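# Flip open the compost pail's green lid

## Task

Swing the compost pail's green lid fully open so that it stays upright in the open position, with the pail still standing upright. At the end, no part of the robot (camera cables included) may be in contact with the pail, and the white mug and the glass tumbler must both still be standing.

## Robot and tools

Robot: two arms, left_arm and right_arm, each with six revolute joints and a two-finger gripper that a single opening number drives. A wrist camera on either arm's cable counts as that arm touching whatever it lies on.

Frame: all hand positions, velocities and orientations are in the scene frame. Its origin sits at table-top height, halfway between the two nominal arm bases. +z points up, +x points out across the table, and left_arm is on the +y side. Note that the arm names do not match the left and right of the images. Calibrated bases: left_arm at (-0.023, +0.271, +0.032) m, right_arm at (-0.031, -0.242, +0.018) m, both almost unrotated. The printed hand pose may be off by a few centimetres, and more at long reach. end_effector_position is the point between the finger pads, about 1 cm behind the tips. The fingers point along the gripper's +z axis and close along its y axis.

Row layout: every command row holds 14 numbers, each in [-1, 1], and always covers both arms. The first seven are left_arm and the last seven are right_arm. Within an arm, the first six are joint offsets in this order: wrist yaw, wrist pitch, wrist roll, shoulder, waist, elbow. The seventh is the gripper opening. The joint numbers are offsets, not poses. They count from the arm's Joint targets as they stand when the action or call begins, never from the row before, so sending the same offset again moves the joint further. Scale: 1.0 equals 2.224 rad for waist, shoulder and elbow, and 8.485 rad for wrist pitch, yaw and roll. Waist and wrist roll have their signs reversed relative to the URDF, both in what you send and in what you read. Joint ranges in URDF signs are: waist -2.618 to 3.054 (which reads -3.054 to 2.618 in your numbers), shoulder 0 to 3.142, elbow 0 to 3.142, wrist pitch and wrist yaw -1.571 to 1.571, wrist roll -2.094 to 2.094. A real limit may lie up to 0.059 rad from the stated one. The opening is absolute: +1 is fully open and -1 is closed. Putting 0 in an arm's joint slots re-sends its current targets. Putting 0 in the opening slot closes the gripper halfway, so repeat the present opening command if you want it unchanged.

Tools:
- execute_actions(actions, cameras): actions is a list of actions. Each action is a table of up to 15 rows, and each row lasts one step of 1/30 s. If a table has fewer than 15 rows, its last row is held for the remaining steps. The whole call is refused if an action is malformed or its first action would push a joint more than 0.059 rad beyond its range. An empty actions list simply reports the current state and images.
- move(target, speed, blend, opening_speed, blocking, cameras): target is either one 14-number row or a list of up to 15 rows. Every row counts from the same starting Joint targets, not from the previous row. All joints travel together toward the target angles. speed is the top speed in rad/s of the joint with the farthest to go: 0.01 to 12.57, default 0.5. You may give one value or one per target. blend, in rad, rounds off the corners between listed targets. opening_speed is how fast the commanded opening changes, on the -1 to +1 scale per second, with 0.2 as the minimum. With blocking=false the call returns early while the motion carries on. The move does not avoid obstacles or the other arm. The result adds a move: line reading done, off_target, moving, held or fault, and may include limits=held.
- wait(seconds 0 to 10, cameras): keeps running while holding the last commands.
- stop(cameras): brakes a running move. It needs some room to do so.
- zoom_image(camera, region [x0,y0,x1,y1] in pixels, at most 504x504): gives a closer view of the latest image from cam_high, cam_left_wrist or cam_right_wrist.
- read_manual(section "licences"): returns licence text only.
- finished_scene(scene): ends the current scene and needs its number. It cannot be undone.

Cameras: cam_high, cam_left_wrist and cam_right_wrist, each 504x504. Set cameras to ["all"], to a list of names, or to []. An unknown camera name makes the call invalid.

Results: Joint positions (rad) and Joint velocities (rad/s) come in one block per arm, in the joint order above, followed by the finger gap in m (0.094 when fully open). Joint targets shows the base that your next offsets count from. Tool commands shows the current gripper commands. grip_measured reads the finger opening on the command scale and can read about 2.7 mm wide when the gripper is empty. grip_effort_nm is the gripper motor effort, where negative means closing. It is not a measure of pad force. Joint torques are in N m, are noisy and carry an offset; numbers 4 to 6 wrap at ±28. Step readings show joint angles at some control steps. "joint sent to its limit" means a joint was stopped at its end. "joint command not followed" means the clearance check altered the targets. MOTOR HOT appears at 75 °C. At 90 °C an over-temperature fault folds that arm away for good, and at 100 °C the arm goes limp.

Motion notes: joint speed is capped, so large offsets take several actions to complete. The targets can only lead the measured angles by a bounded amount, and targets that would move the hand more than 200 mm are scaled back. After pressing against something, end the push by commanding the targets back past the measured angles.

Avoid: dropping or flinging the lid, slamming it, hitting or shoving the pail hard, tipping the pail, mug or tumbler, letting anything leave the table, and any contact or squeeze between the two arms, which can fail the task. Move slowly near contact. A faster move, or a target set far beyond the contact point, presses harder. Do not hold loads or stay stretched out for long, since this heats the motors. Once the lid is open, pull both arms, cables included, clear of the pail.

Each tool is called after "Emit:" by a JSON object that holds its "op" and its "data".

## Session

Emit:
{"op": "execute_actions", "data": {"actions": []}}

Scene clock: 0.00 s.
left_arm: end_effector_position=(+0.3936, +0.2709, +0.1509) grip_measured=+1.000 grip_effort_nm=n/a end_effector_quat_wxyz=(+0.608, -0.026, +0.791, +0.067) | right_arm: end_effector_position=(+0.3570, -0.1939, +0.1223) grip_measured=+1.000 grip_effort_nm=n/a end_effector_quat_wxyz=(+0.607, -0.055, +0.793, +0.007)
Joint names: [wrist yaw, wrist pitch, wrist roll, shoulder, waist, elbow]
Joint positions: left_arm=[-0.24 0.895 -0.015 1.592 0.096 0.435 0.094] | right_arm=[0.068 0.974 0.039 1.552 -0.132 0.311 0.094]
Joint velocities: within noise
Joint torques (N m): no reading
Heat: left arm: 28 °C; right arm: 27 °C.
Joint targets: left_arm=[-0.240 0.884 -0.014 1.588 0.096 0.438] | right_arm=[0.069 0.971 0.038 1.545 -0.132 0.317]
Tool commands: left_gripper/opening=+1.0 right_gripper/opening=+1.0

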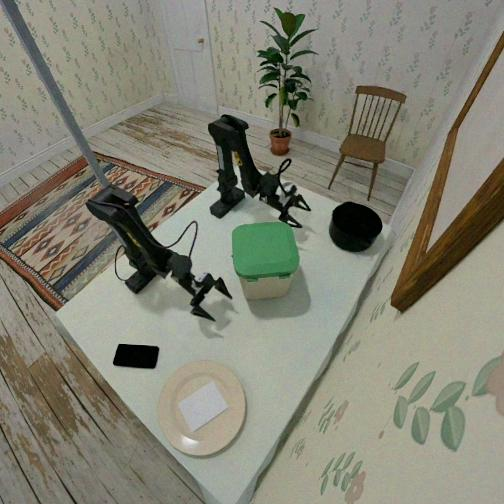

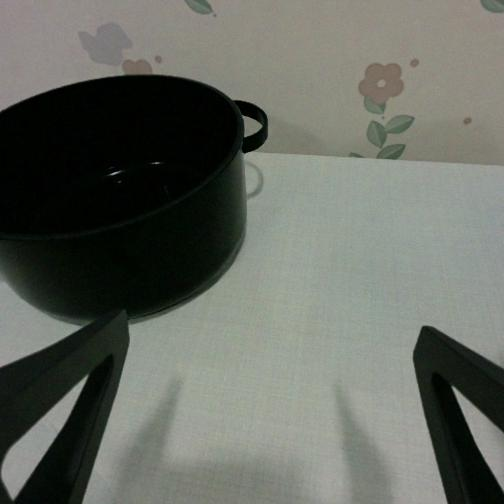

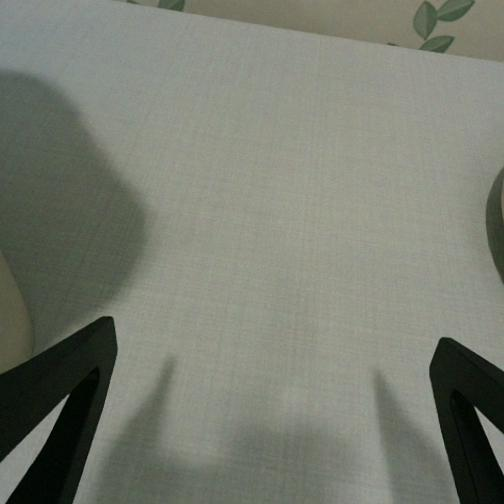

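Emit:
{"op": "zoom_image", "data": {"camera": "cam_high", "region": [180, 180, 350, 350]}}

Emit:
{"op": "zoom_image", "data": {"camera": "cam_high", "region": [60, 100, 400, 440]}}

Scaled by 2.965 from the camera's 504x504 image, which has a finer 720x720 frame.

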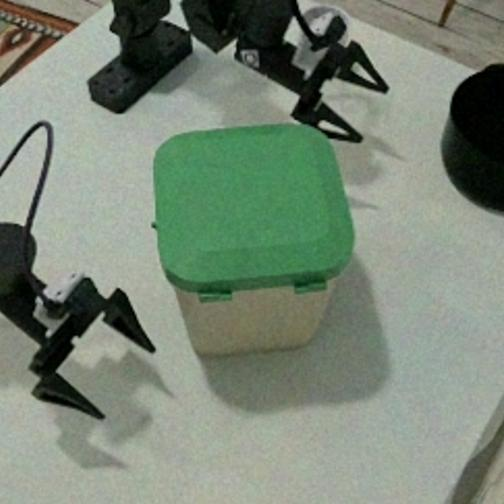

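Scaled by 1.482 from the camera's 504x504 image, which has a finer 720x720 frame.

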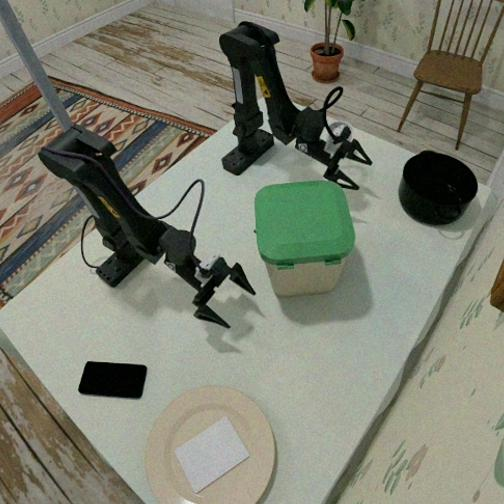

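Emit:
{"op": "move", "data": {"target": [[0.0283,-0.0806,0.0017,-0.4442,0,-0.062,1, 0,-0.0909,0,-0.425,0.1,-0.008,1],[0.0283,-0.0806,0.0017,-0.4442,0.2086,-0.062,1, 0,-0.0909,0,-0.425,0.194,-0.008,1]], "speed": 0.9, "cameras": ["all"]}}

Scene clock: 50.83 s.
left_arm: end_effector_position=(+0.2337, +0.1098, +0.2688) grip_measured=+1.000 grip_effort_nm=-0.002 end_effector_quat_wxyz=(+0.653, +0.207, +0.704, -0.187) | right_arm: end_effector_position=(+0.2575, -0.3342, +0.2482) grip_measured=+1.000 grip_effort_nm=-0.037 end_effector_quat_wxyz=(+0.659, +0.109, +0.733, -0.129)
Joint names: [wrist yaw, wrist pitch, wrist roll, shoulder, waist, elbow]
Joint positions: left_arm=[0.001 0.216 -0.006 0.608 0.555 0.315 0.094] | right_arm=[0.068 0.199 0.039 0.609 0.293 0.311 0.094]
Joint torques (N m): left_arm=[-0.03 1.85 0.05 -0.02 0.47 6.98] | right_arm=[-0.04 1.78 0.03 -0.72 0.54 6.23]
Heat: left arm: 30 °C; right arm: 32 °C.
Joint targets: left_arm=[-0.001 0.200 0.000 0.600 0.560 0.300] | right_arm=[0.069 0.199 0.038 0.600 0.299 0.299]
move: done

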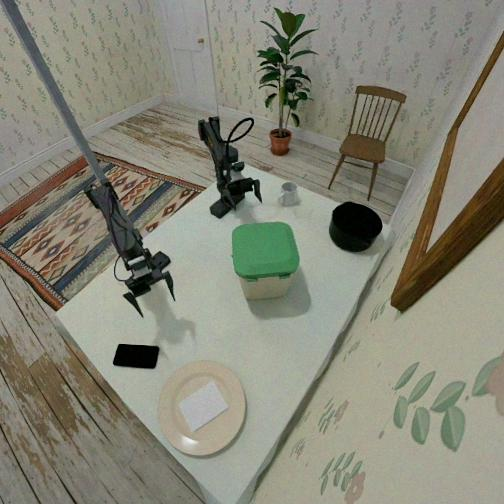

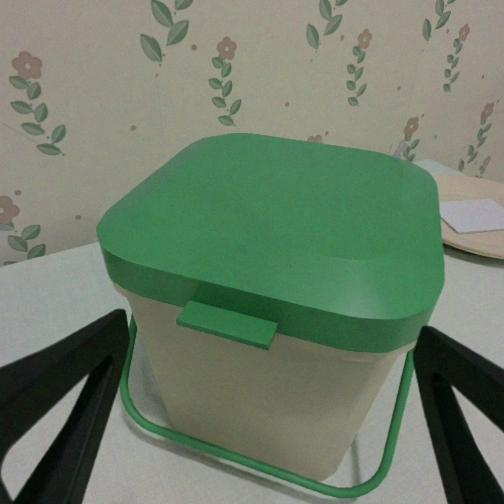

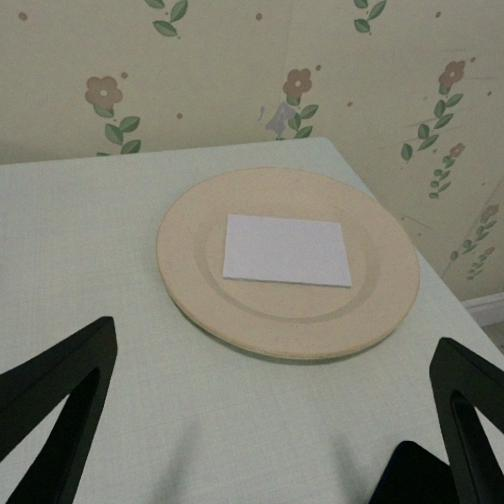

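Emit:
{"op": "move", "data": {"target": [[0.1239,0,0,0,-0.256,0,-1, 0,0,0,0,0,0,1],[0.1239,0.1335,0,0.4987,-0.256,-0.011,-1, 0,0,0,0,0,0,1]], "speed": 0.8, "cameras": ["all"]}}

Emit:
{"op": "zoom_image", "data": {"camera": "cam_high", "region": [190, 150, 340, 300]}}

Scene clock: 117.53 s.
left_arm: end_effector_position=(+0.2866, +0.1165, +0.1648) grip_measured=-0.995 grip_effort_nm=-0.266 end_effector_quat_wxyz=(+0.582, +0.337, +0.640, -0.371) | right_arm: end_effector_position=(+0.2574, -0.3342, +0.2481) grip_measured=+1.000 grip_effort_nm=-0.032 end_effector_quat_wxyz=(+0.659, +0.109, +0.733, -0.129)
Joint names: [wrist yaw, wrist pitch, wrist roll, shoulder, waist, elbow]
Joint positions: left_arm=[1.047 1.322 0.003 1.699 -0.005 0.285 0] | right_arm=[0.068 0.199 0.039 0.609 0.293 0.311 0.094]
Joint torques (N m): left_arm=[0.1 1.78 -0.03 -4.81 -0.46 3.64] | right_arm=[-0.03 1.77 0.03 -0.72 0.54 6.22]
Heat: left arm: 32 °C; right arm: 33 °C.
Joint targets: left_arm=[1.051 1.333 0.000 1.709 -0.010 0.276] | right_arm=[0.069 0.199 0.038 0.600 0.299 0.299]
move: done

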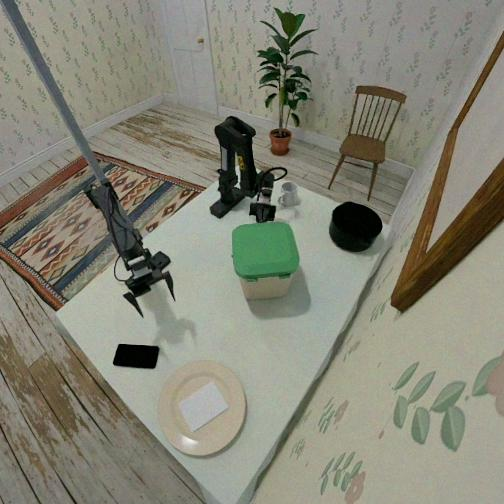

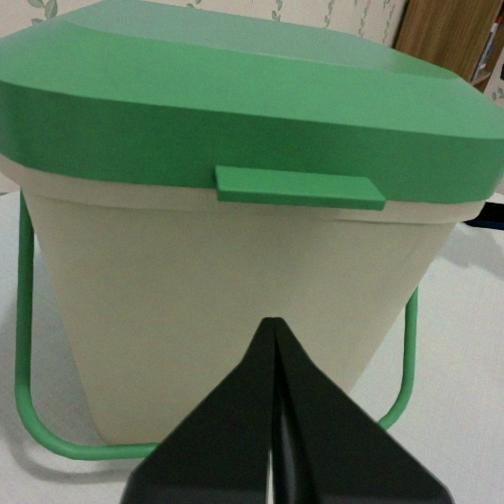

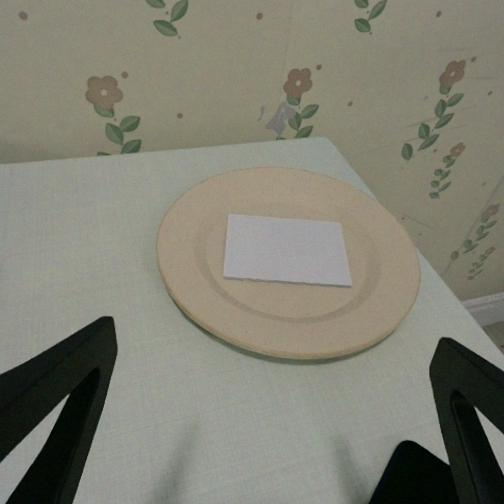

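Scaled by 3.360 from the camera's 504x504 image, which has a finer 720x720 frame.

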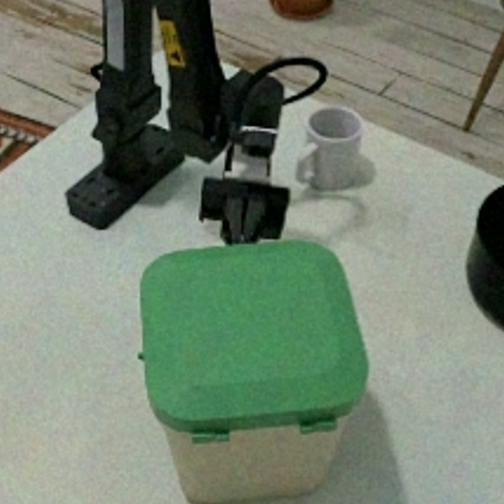

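Emit:
{"op": "move", "data": {"target": [-0.0137,-0.008,0,-0.0216,0.0531,0.0315,-1, 0,0,0,0,0,0,1], "speed": 0.15, "cameras": ["all"]}}

Scene clock: 147.33 s.
left_arm: end_effector_position=(+0.2946, +0.0907, +0.1755) grip_measured=-0.995 grip_effort_nm=-0.271 end_effector_quat_wxyz=(+0.589, +0.346, +0.632, -0.366) | right_arm: end_effector_position=(+0.2574, -0.3342, +0.2481) grip_measured=+1.000 grip_effort_nm=-0.042 end_effector_quat_wxyz=(+0.659, +0.109, +0.733, -0.129)
Joint names: [wrist yaw, wrist pitch, wrist roll, shoulder, waist, elbow]
Joint positions: left_arm=[0.943 1.283 0.003 1.68 0.105 0.331 0] | right_arm=[0.068 0.199 0.039 0.609 0.293 0.311 0.094]
Joint torques (N m): left_arm=[-0.04 1.55 -0.03 -7.8 0.43 6.19] | right_arm=[-0.03 1.77 0.03 -0.72 0.53 6.2]
Heat: left arm: 31 °C; right arm: 34 °C.
Joint targets: left_arm=[0.935 1.265 0.000 1.661 0.109 0.346] | right_arm=[0.069 0.200 0.038 0.600 0.299 0.299]
move: done

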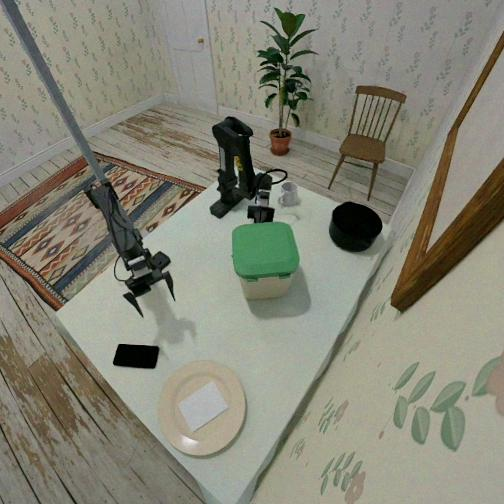

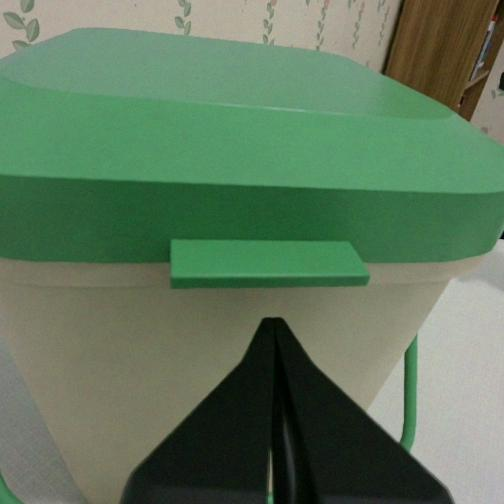

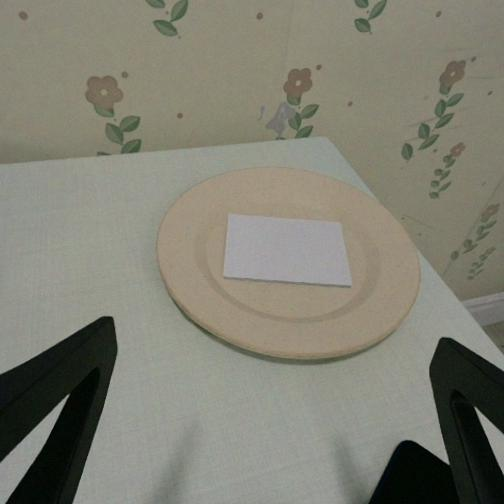

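Emit:
{"op": "move", "data": {"target": [-0.0103,-0.0476,0,-0.1376,0.0229,0.0665,-1, 0,0,0,0,0,0,1], "speed": 0.2, "cameras": ["all"]}}

Emit:
{"op": "zoom_image", "data": {"camera": "cam_high", "region": [190, 150, 340, 300]}}

Scene clock: 159.90 s.
left_arm: end_effector_position=(+0.3053, +0.0819, +0.2477) grip_measured=-0.995 grip_effort_nm=-0.271 end_effector_quat_wxyz=(+0.607, +0.340, +0.628, -0.349) | right_arm: end_effector_position=(+0.2574, -0.3342, +0.2481) grip_measured=+1.000 grip_effort_nm=-0.037 end_effector_quat_wxyz=(+0.659, +0.109, +0.733, -0.129)
Joint names: [wrist yaw, wrist pitch, wrist roll, shoulder, waist, elbow]
Joint positions: left_arm=[0.855 0.874 0.003 1.376 0.154 0.47 0] | right_arm=[0.068 0.199 0.039 0.609 0.293 0.311 0.094]
Joint torques (N m): left_arm=[-0.06 1.64 -0.03 -6.91 0.59 8.99] | right_arm=[-0.04 1.77 0.03 -0.7 0.53 6.22]
Heat: left arm: 30 °C; right arm: 34 °C.
Joint targets: left_arm=[0.847 0.861 0.000 1.355 0.160 0.494] | right_arm=[0.069 0.200 0.038 0.600 0.299 0.299]
move: done

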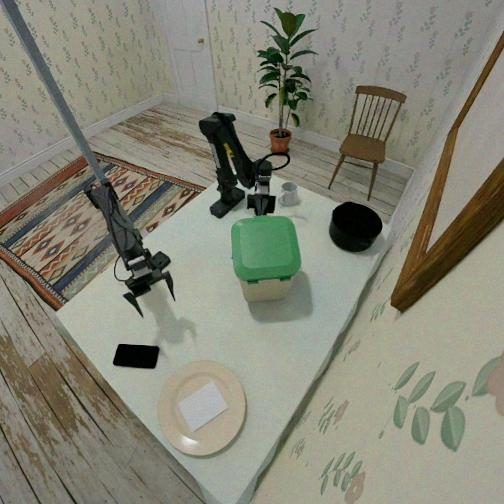

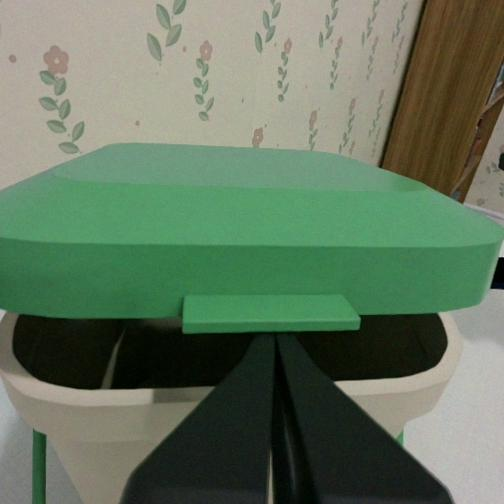

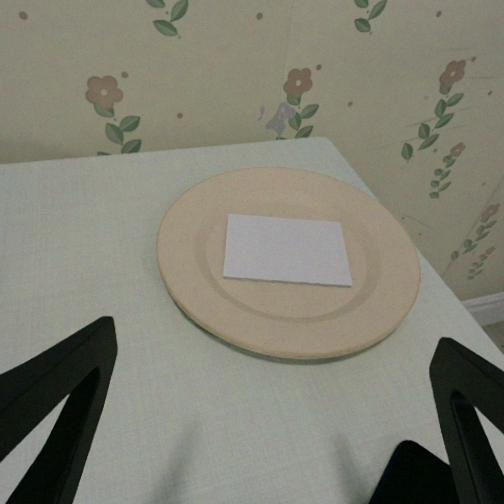

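Scaled by 3.360 from the camera's 504x504 image, which has a finer 720x720 frame.

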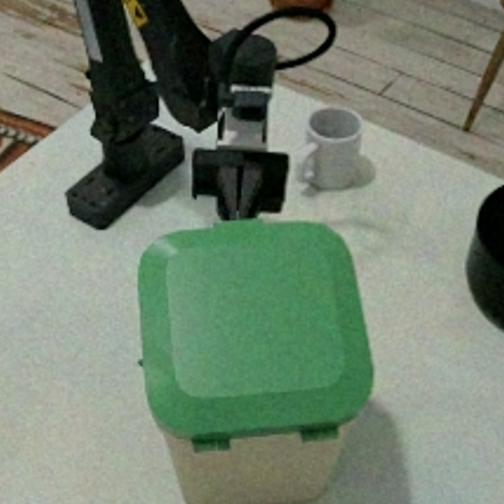

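Emit:
{"op": "move", "data": {"target": [[-0.0224,-0.0306,0,0.0027,0.0625,0.1286,-1, 0,0,0,0,0,0,1],[-0.0443,-0.0423,0,0.0751,0.1228,0.2455,-1, 0,0,0,0,0,0,1]], "speed": 0.25, "blend": 0.05, "cameras": ["all"]}}

Emit:
{"op": "zoom_image", "data": {"camera": "cam_high", "region": [190, 150, 340, 300]}}

Scene clock: 167.33 s.
left_arm: end_effector_position=(+0.3737, -0.0044, +0.3551) grip_measured=-0.995 grip_effort_nm=-0.271 end_effector_quat_wxyz=(+0.641, +0.313, +0.626, -0.314) | right_arm: end_effector_position=(+0.2574, -0.3342, +0.2480) grip_measured=+1.000 grip_effort_nm=-0.037 end_effector_quat_wxyz=(+0.658, +0.109, +0.733, -0.129)
Joint names: [wrist yaw, wrist pitch, wrist roll, shoulder, waist, elbow]
Joint positions: left_arm=[0.482 0.518 0.003 1.509 0.429 1.013 0] | right_arm=[0.068 0.198 0.039 0.609 0.293 0.311 0.094]
Joint torques (N m): left_arm=[-0.11 1.75 -0.03 -6.64 0.46 10.47] | right_arm=[-0.04 1.77 0.03 -0.69 0.53 6.23]
Heat: left arm: 30 °C; right arm: 35 °C.
Joint targets: left_arm=[0.471 0.502 0.000 1.522 0.433 1.040] | right_arm=[0.069 0.199 0.038 0.600 0.299 0.299]
move: done

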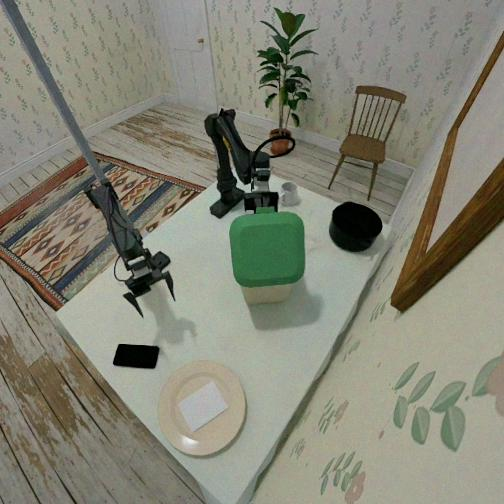

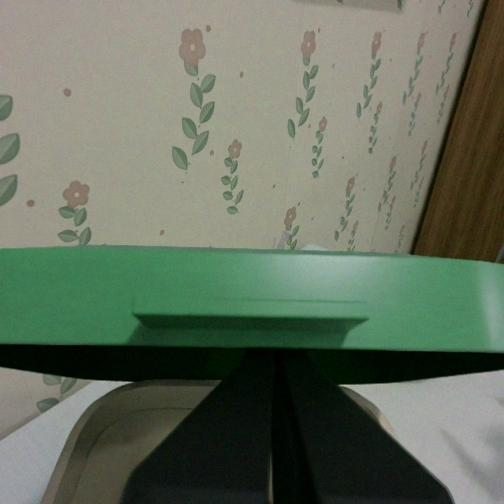

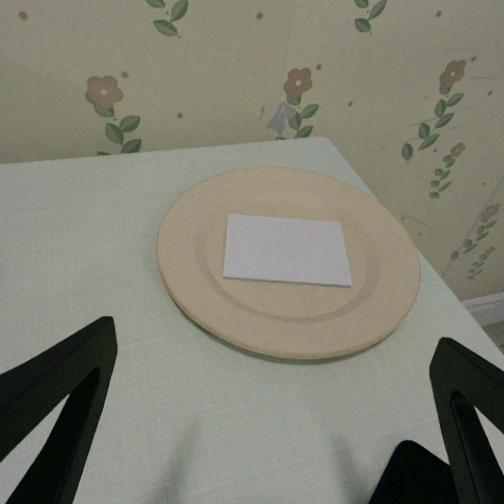

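Scaled by 3.360 from the camera's 504x504 image, which has a finer 720x720 frame.

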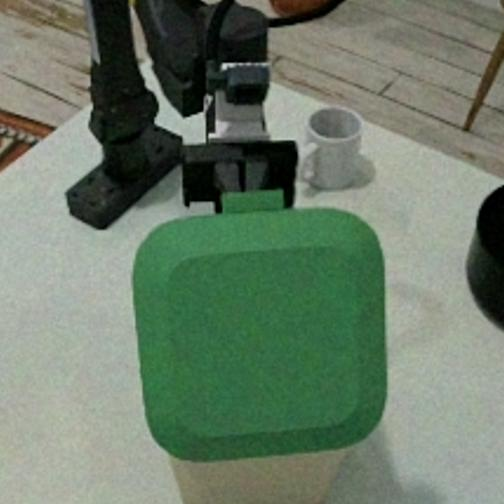

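Emit:
{"op": "move", "data": {"target": [[-0.0126,0,0,0.0715,0.0324,0.0796,-1, 0,0,0,0,0,0,1],[-0.0161,0.0007,0,0.1304,0.0459,0.1277,-1, 0,0,0,0,0,0,1]], "speed": 0.2, "blend": 0.03, "cameras": ["all"]}}

Emit:
{"op": "zoom_image", "data": {"camera": "cam_high", "region": [190, 150, 340, 300]}}

Scene clock: 174.00 s.
left_arm: end_effector_position=(+0.4277, -0.0674, +0.3472) grip_measured=-0.995 grip_effort_nm=-0.271 end_effector_quat_wxyz=(+0.644, +0.301, +0.634, -0.304) | right_arm: end_effector_position=(+0.2574, -0.3342, +0.2480) grip_measured=+1.000 grip_effort_nm=-0.032 end_effector_quat_wxyz=(+0.658, +0.109, +0.733, -0.129)
Joint names: [wrist yaw, wrist pitch, wrist roll, shoulder, waist, elbow]
Joint positions: left_arm=[0.345 0.514 0.003 1.794 0.53 1.296 0] | right_arm=[0.068 0.198 0.039 0.609 0.293 0.311 0.094]
Joint torques (N m): left_arm=[-0.11 1.88 -0.04 -9.62 0.47 10.62] | right_arm=[-0.04 1.78 0.03 -0.69 0.53 6.22]
Heat: left arm: 30 °C; right arm: 35 °C.
Joint targets: left_arm=[0.334 0.508 0.000 1.812 0.535 1.324] | right_arm=[0.069 0.199 0.038 0.600 0.299 0.299]
move: done

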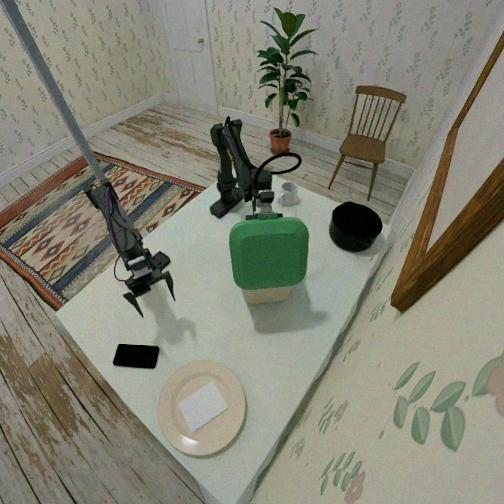

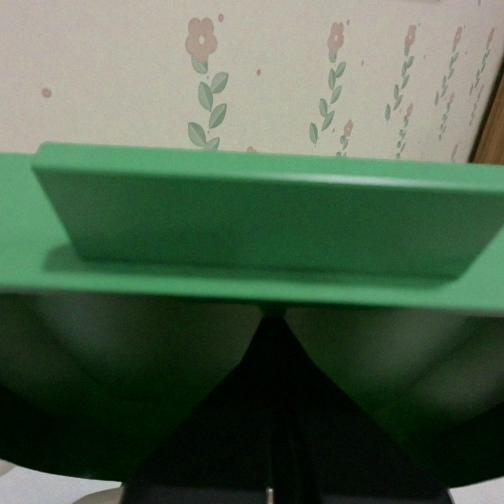

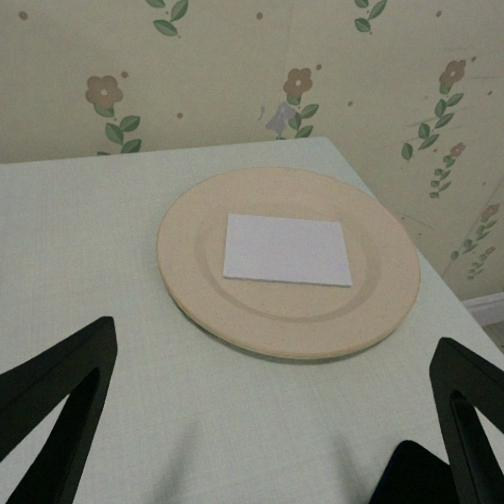

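Scaled by 3.360 from the camera's 504x504 image, which has a finer 720x720 frame.

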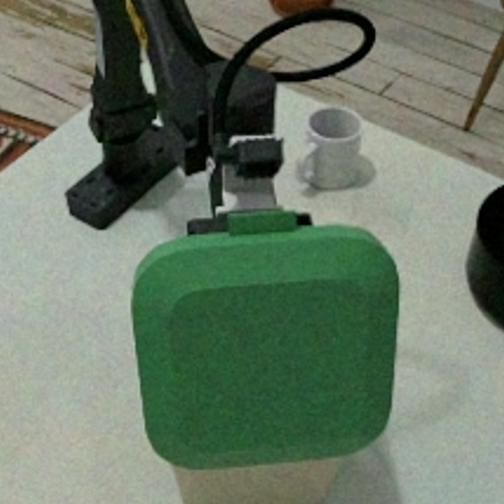

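Emit:
{"op": "move", "data": {"target": [-0.0024,0,0,0.0369,0.009,0.0373,-1, 0,0,0,0,0,0,1], "speed": 0.1, "cameras": ["all"]}}

Emit:
{"op": "zoom_image", "data": {"camera": "cam_high", "region": [190, 150, 340, 300]}}

Emit:
{"op": "move", "data": {"target": [-0.002,0.0045,0,0.049,0.0076,0.0315,-1, 0,0,0,0,0,0,1], "speed": 0.1, "cameras": ["all"]}}

Emit:
{"op": "zoom_image", "data": {"camera": "cam_high", "region": [190, 150, 340, 300]}}

Scene clock: 183.73 s.
left_arm: end_effector_position=(+0.4409, -0.0849, +0.3444) grip_measured=-0.995 grip_effort_nm=-0.271 end_effector_quat_wxyz=(+0.646, +0.301, +0.632, -0.304) | right_arm: end_effector_position=(+0.2574, -0.3342, +0.2480) grip_measured=+1.000 grip_effort_nm=-0.032 end_effector_quat_wxyz=(+0.658, +0.109, +0.733, -0.129)
Joint names: [wrist yaw, wrist pitch, wrist roll, shoulder, waist, elbow]
Joint positions: left_arm=[0.325 0.514 0.003 1.873 0.55 1.38 0] | right_arm=[0.068 0.198 0.039 0.609 0.293 0.311 0.094]
Joint torques (N m): left_arm=[-0.1 1.88 -0.03 -10.17 0.53 10.47] | right_arm=[-0.03 1.77 0.03 -0.73 0.54 6.22]
Heat: left arm: 31 °C; right arm: 35 °C.
Joint targets: left_arm=[0.314 0.508 0.000 1.894 0.555 1.407] | right_arm=[0.069 0.199 0.038 0.600 0.299 0.299]
move: done

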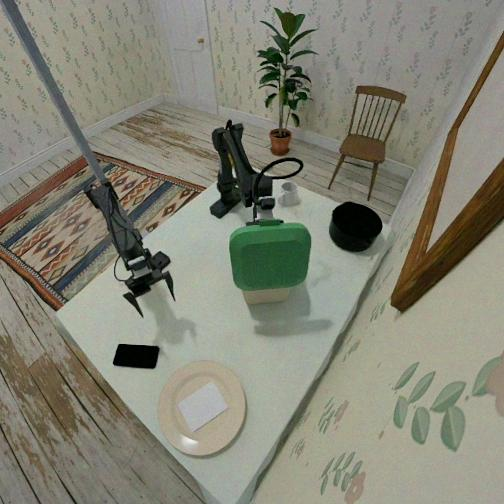

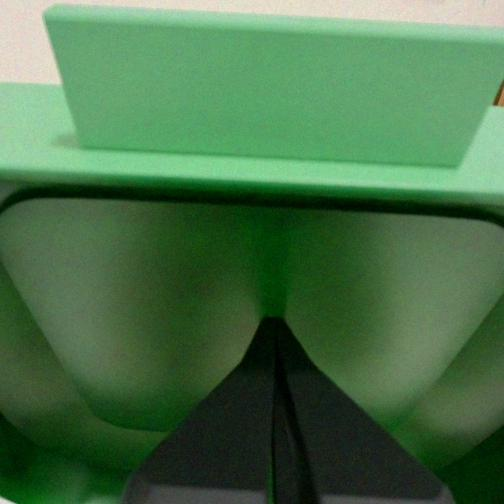

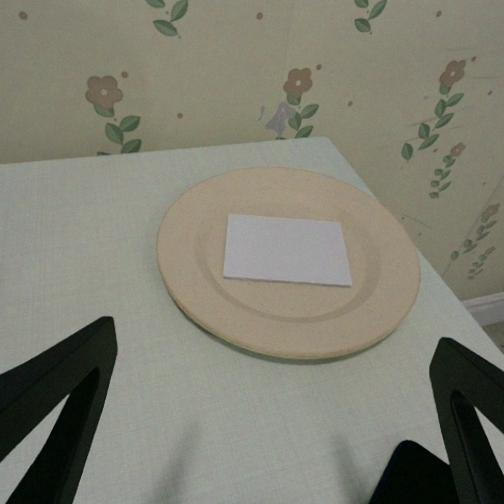

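Scaled by 3.360 from the camera's 504x504 image, which has a finer 720x720 frame.

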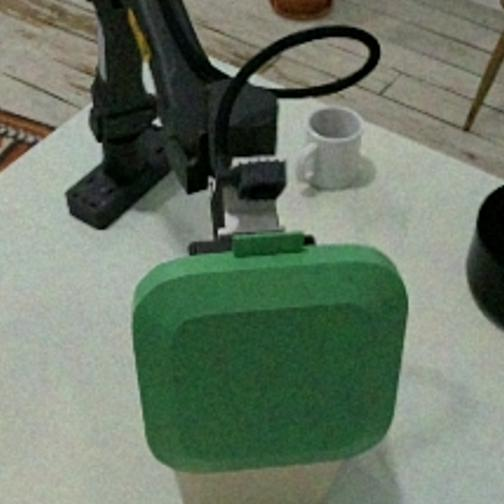

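Scene clock: 185.30 s.
left_arm: end_effector_position=(+0.4576, -0.1039, +0.3219) grip_measured=-0.995 grip_effort_nm=-0.271 end_effector_quat_wxyz=(+0.641, +0.301, +0.637, -0.303) | right_arm: end_effector_position=(+0.2574, -0.3342, +0.2480) grip_measured=+1.000 grip_effort_nm=-0.037 end_effector_quat_wxyz=(+0.658, +0.109, +0.733, -0.129)
Joint names: [wrist yaw, wrist pitch, wrist roll, shoulder, waist, elbow]
Joint positions: left_arm=[0.307 0.538 0.003 1.981 0.567 1.45 0] | right_arm=[0.068 0.198 0.039 0.609 0.293 0.311 0.094]
Joint torques (N m): left_arm=[-0.11 2.01 -0.03 -11.23 0.53 10.48] | right_arm=[-0.04 1.77 0.03 -0.73 0.53 6.22]
Heat: left arm: 31 °C; right arm: 35 °C.
Joint targets: left_arm=[0.297 0.546 0.000 2.003 0.572 1.477] | right_arm=[0.069 0.199 0.038 0.600 0.299 0.299]
move: done

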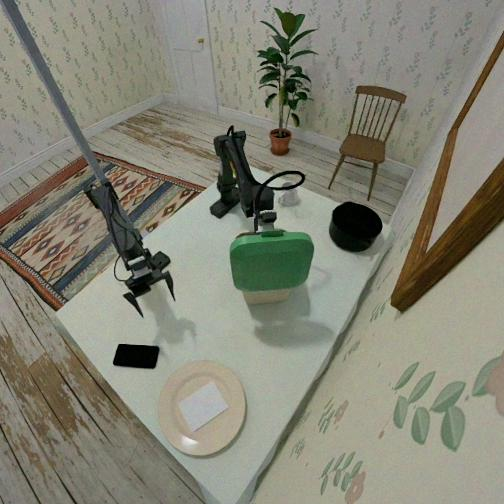

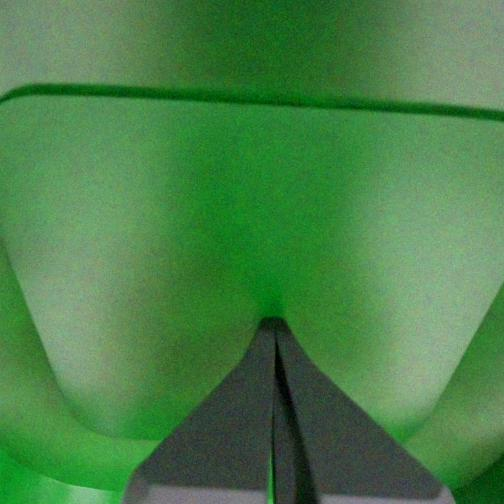

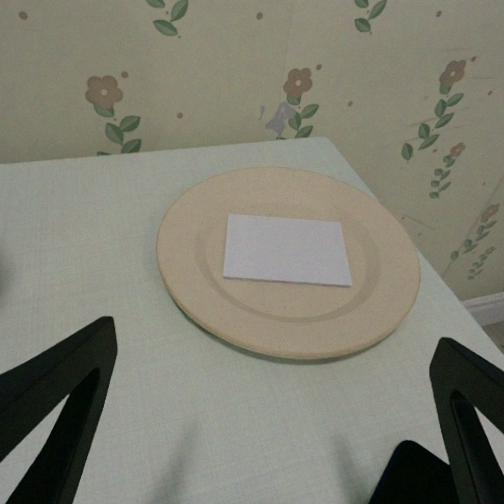

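Scaled by 3.360 from the camera's 504x504 image, which has a finer 720x720 frame.

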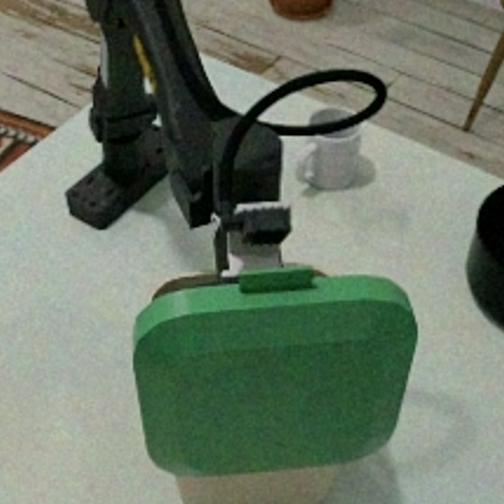

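Emit:
{"op": "move", "data": {"target": [-0.0073,0.0021,0,0.0391,0.0121,0.031,-1, 0,0,0,0,0,0,1], "speed": 0.08, "cameras": ["all"]}}

Emit:
{"op": "zoom_image", "data": {"camera": "cam_high", "region": [190, 150, 340, 300]}}

Scene clock: 191.27 s.
left_arm: end_effector_position=(+0.4713, -0.1205, +0.3089) grip_measured=-0.995 grip_effort_nm=-0.271 end_effector_quat_wxyz=(+0.647, +0.290, +0.641, -0.293) | right_arm: end_effector_position=(+0.2574, -0.3342, +0.2480) grip_measured=+1.000 grip_effort_nm=-0.037 end_effector_quat_wxyz=(+0.658, +0.109, +0.733, -0.129)
Joint names: [wrist yaw, wrist pitch, wrist roll, shoulder, waist, elbow]
Joint positions: left_arm=[0.246 0.556 0.003 2.066 0.594 1.519 0] | right_arm=[0.068 0.198 0.039 0.609 0.293 0.311 0.094]
Joint torques (N m): left_arm=[-0.08 2.02 -0.04 -11.95 0.5 10.45] | right_arm=[-0.03 1.77 0.02 -0.72 0.54 6.2]
Heat: left arm: 32 °C; right arm: 36 °C.
Joint targets: left_arm=[0.235 0.564 0.000 2.090 0.599 1.546] | right_arm=[0.069 0.199 0.038 0.600 0.299 0.299]
move: done

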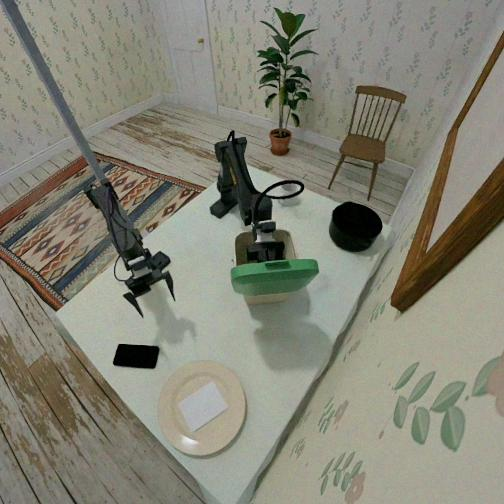

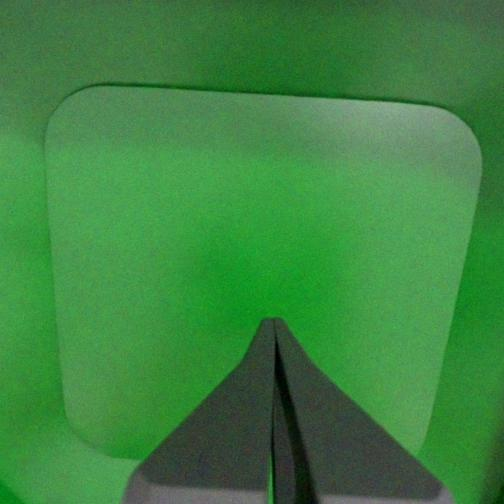

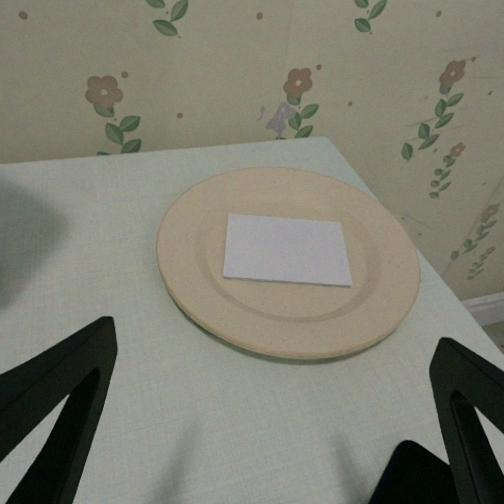

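Scaled by 3.360 from the camera's 504x504 image, which has a finer 720x720 frame.

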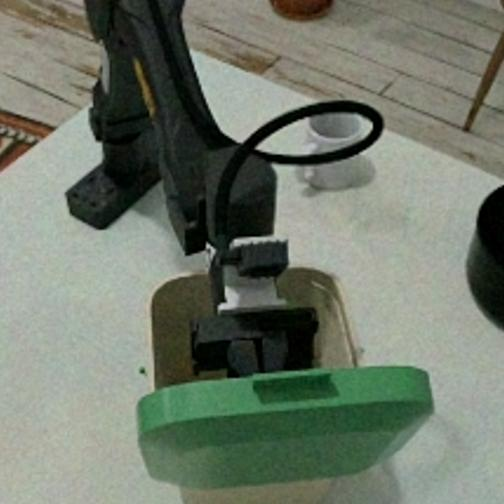

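Emit:
{"op": "move", "data": {"target": [[0.0117,-0.0066,0,-0.125,-0.0288,-0.1088,-1, 0,0,0,0,0,0,1],[0.0278,-0.0073,0,-0.2554,-0.0746,-0.2275,-1, 0,0,0,0,0,0,1],[0.0312,-0.0429,0,-0.625,-0.157,-0.515,-1, 0,0,0,0,0,0,1]], "speed": [0.3,0.4,0.6], "blend": 0.05, "cameras": ["all"]}}

Emit:
{"op": "zoom_image", "data": {"camera": "cam_high", "region": [190, 150, 340, 300]}}

Scene clock: 202.90 s.
left_arm: end_effector_position=(+0.2434, +0.1128, +0.2906) grip_measured=-0.995 grip_effort_nm=-0.276 end_effector_quat_wxyz=(+0.629, +0.257, +0.684, -0.266) | right_arm: end_effector_position=(+0.2574, -0.3342, +0.2480) grip_measured=+1.000 grip_effort_nm=-0.032 end_effector_quat_wxyz=(+0.658, +0.109, +0.733, -0.129)
Joint names: [wrist yaw, wrist pitch, wrist roll, shoulder, waist, elbow]
Joint positions: left_arm=[0.496 0.218 0.003 0.711 0.254 0.415 0] | right_arm=[0.068 0.198 0.039 0.609 0.293 0.311 0.094]
Joint torques (N m): left_arm=[0.05 1.75 -0.03 -0.98 -0.43 7.01] | right_arm=[-0.03 1.77 0.03 -0.7 0.54 6.2]
Heat: left arm: 32 °C; right arm: 36 °C.
Joint targets: left_arm=[0.500 0.200 0.000 0.700 0.249 0.400] | right_arm=[0.069 0.199 0.038 0.600 0.299 0.299]
move: done

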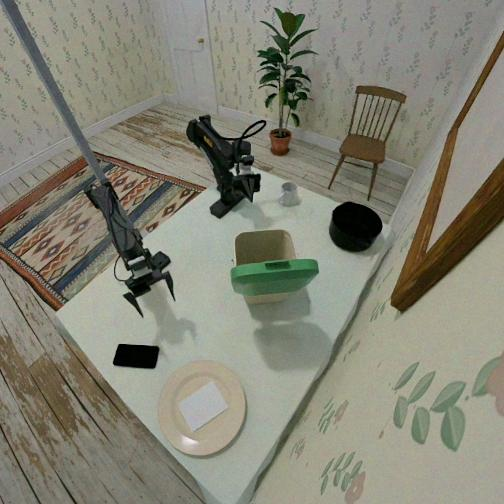

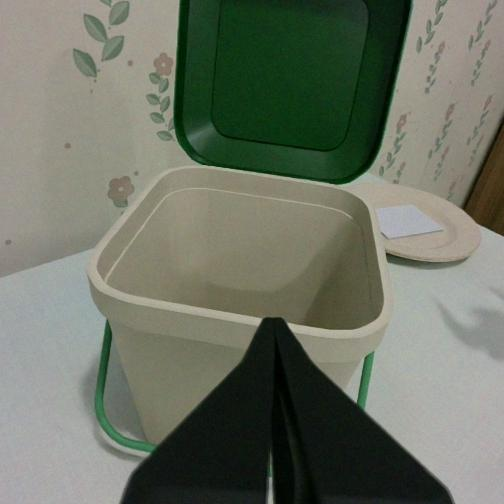

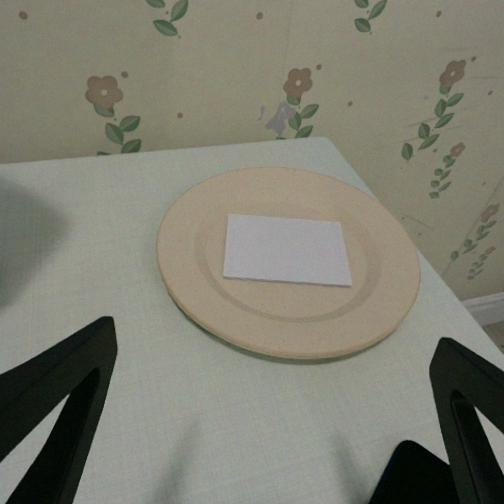

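Scaled by 3.360 from the camera's 504x504 image, which has a finer 720x720 frame.

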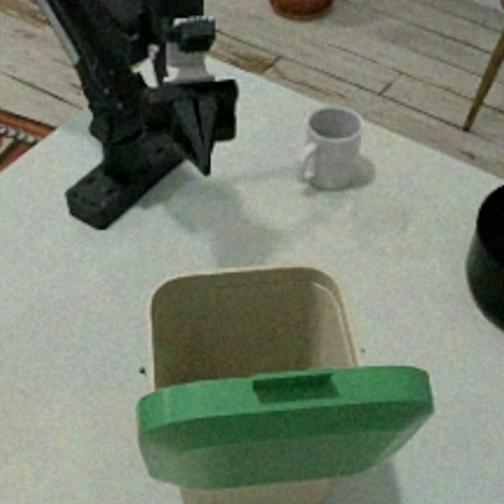

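Standing open. The approach works.

Emit:
{"op": "finished_scene", "data": {"scene": 1}}

The scene is finished: the task was done.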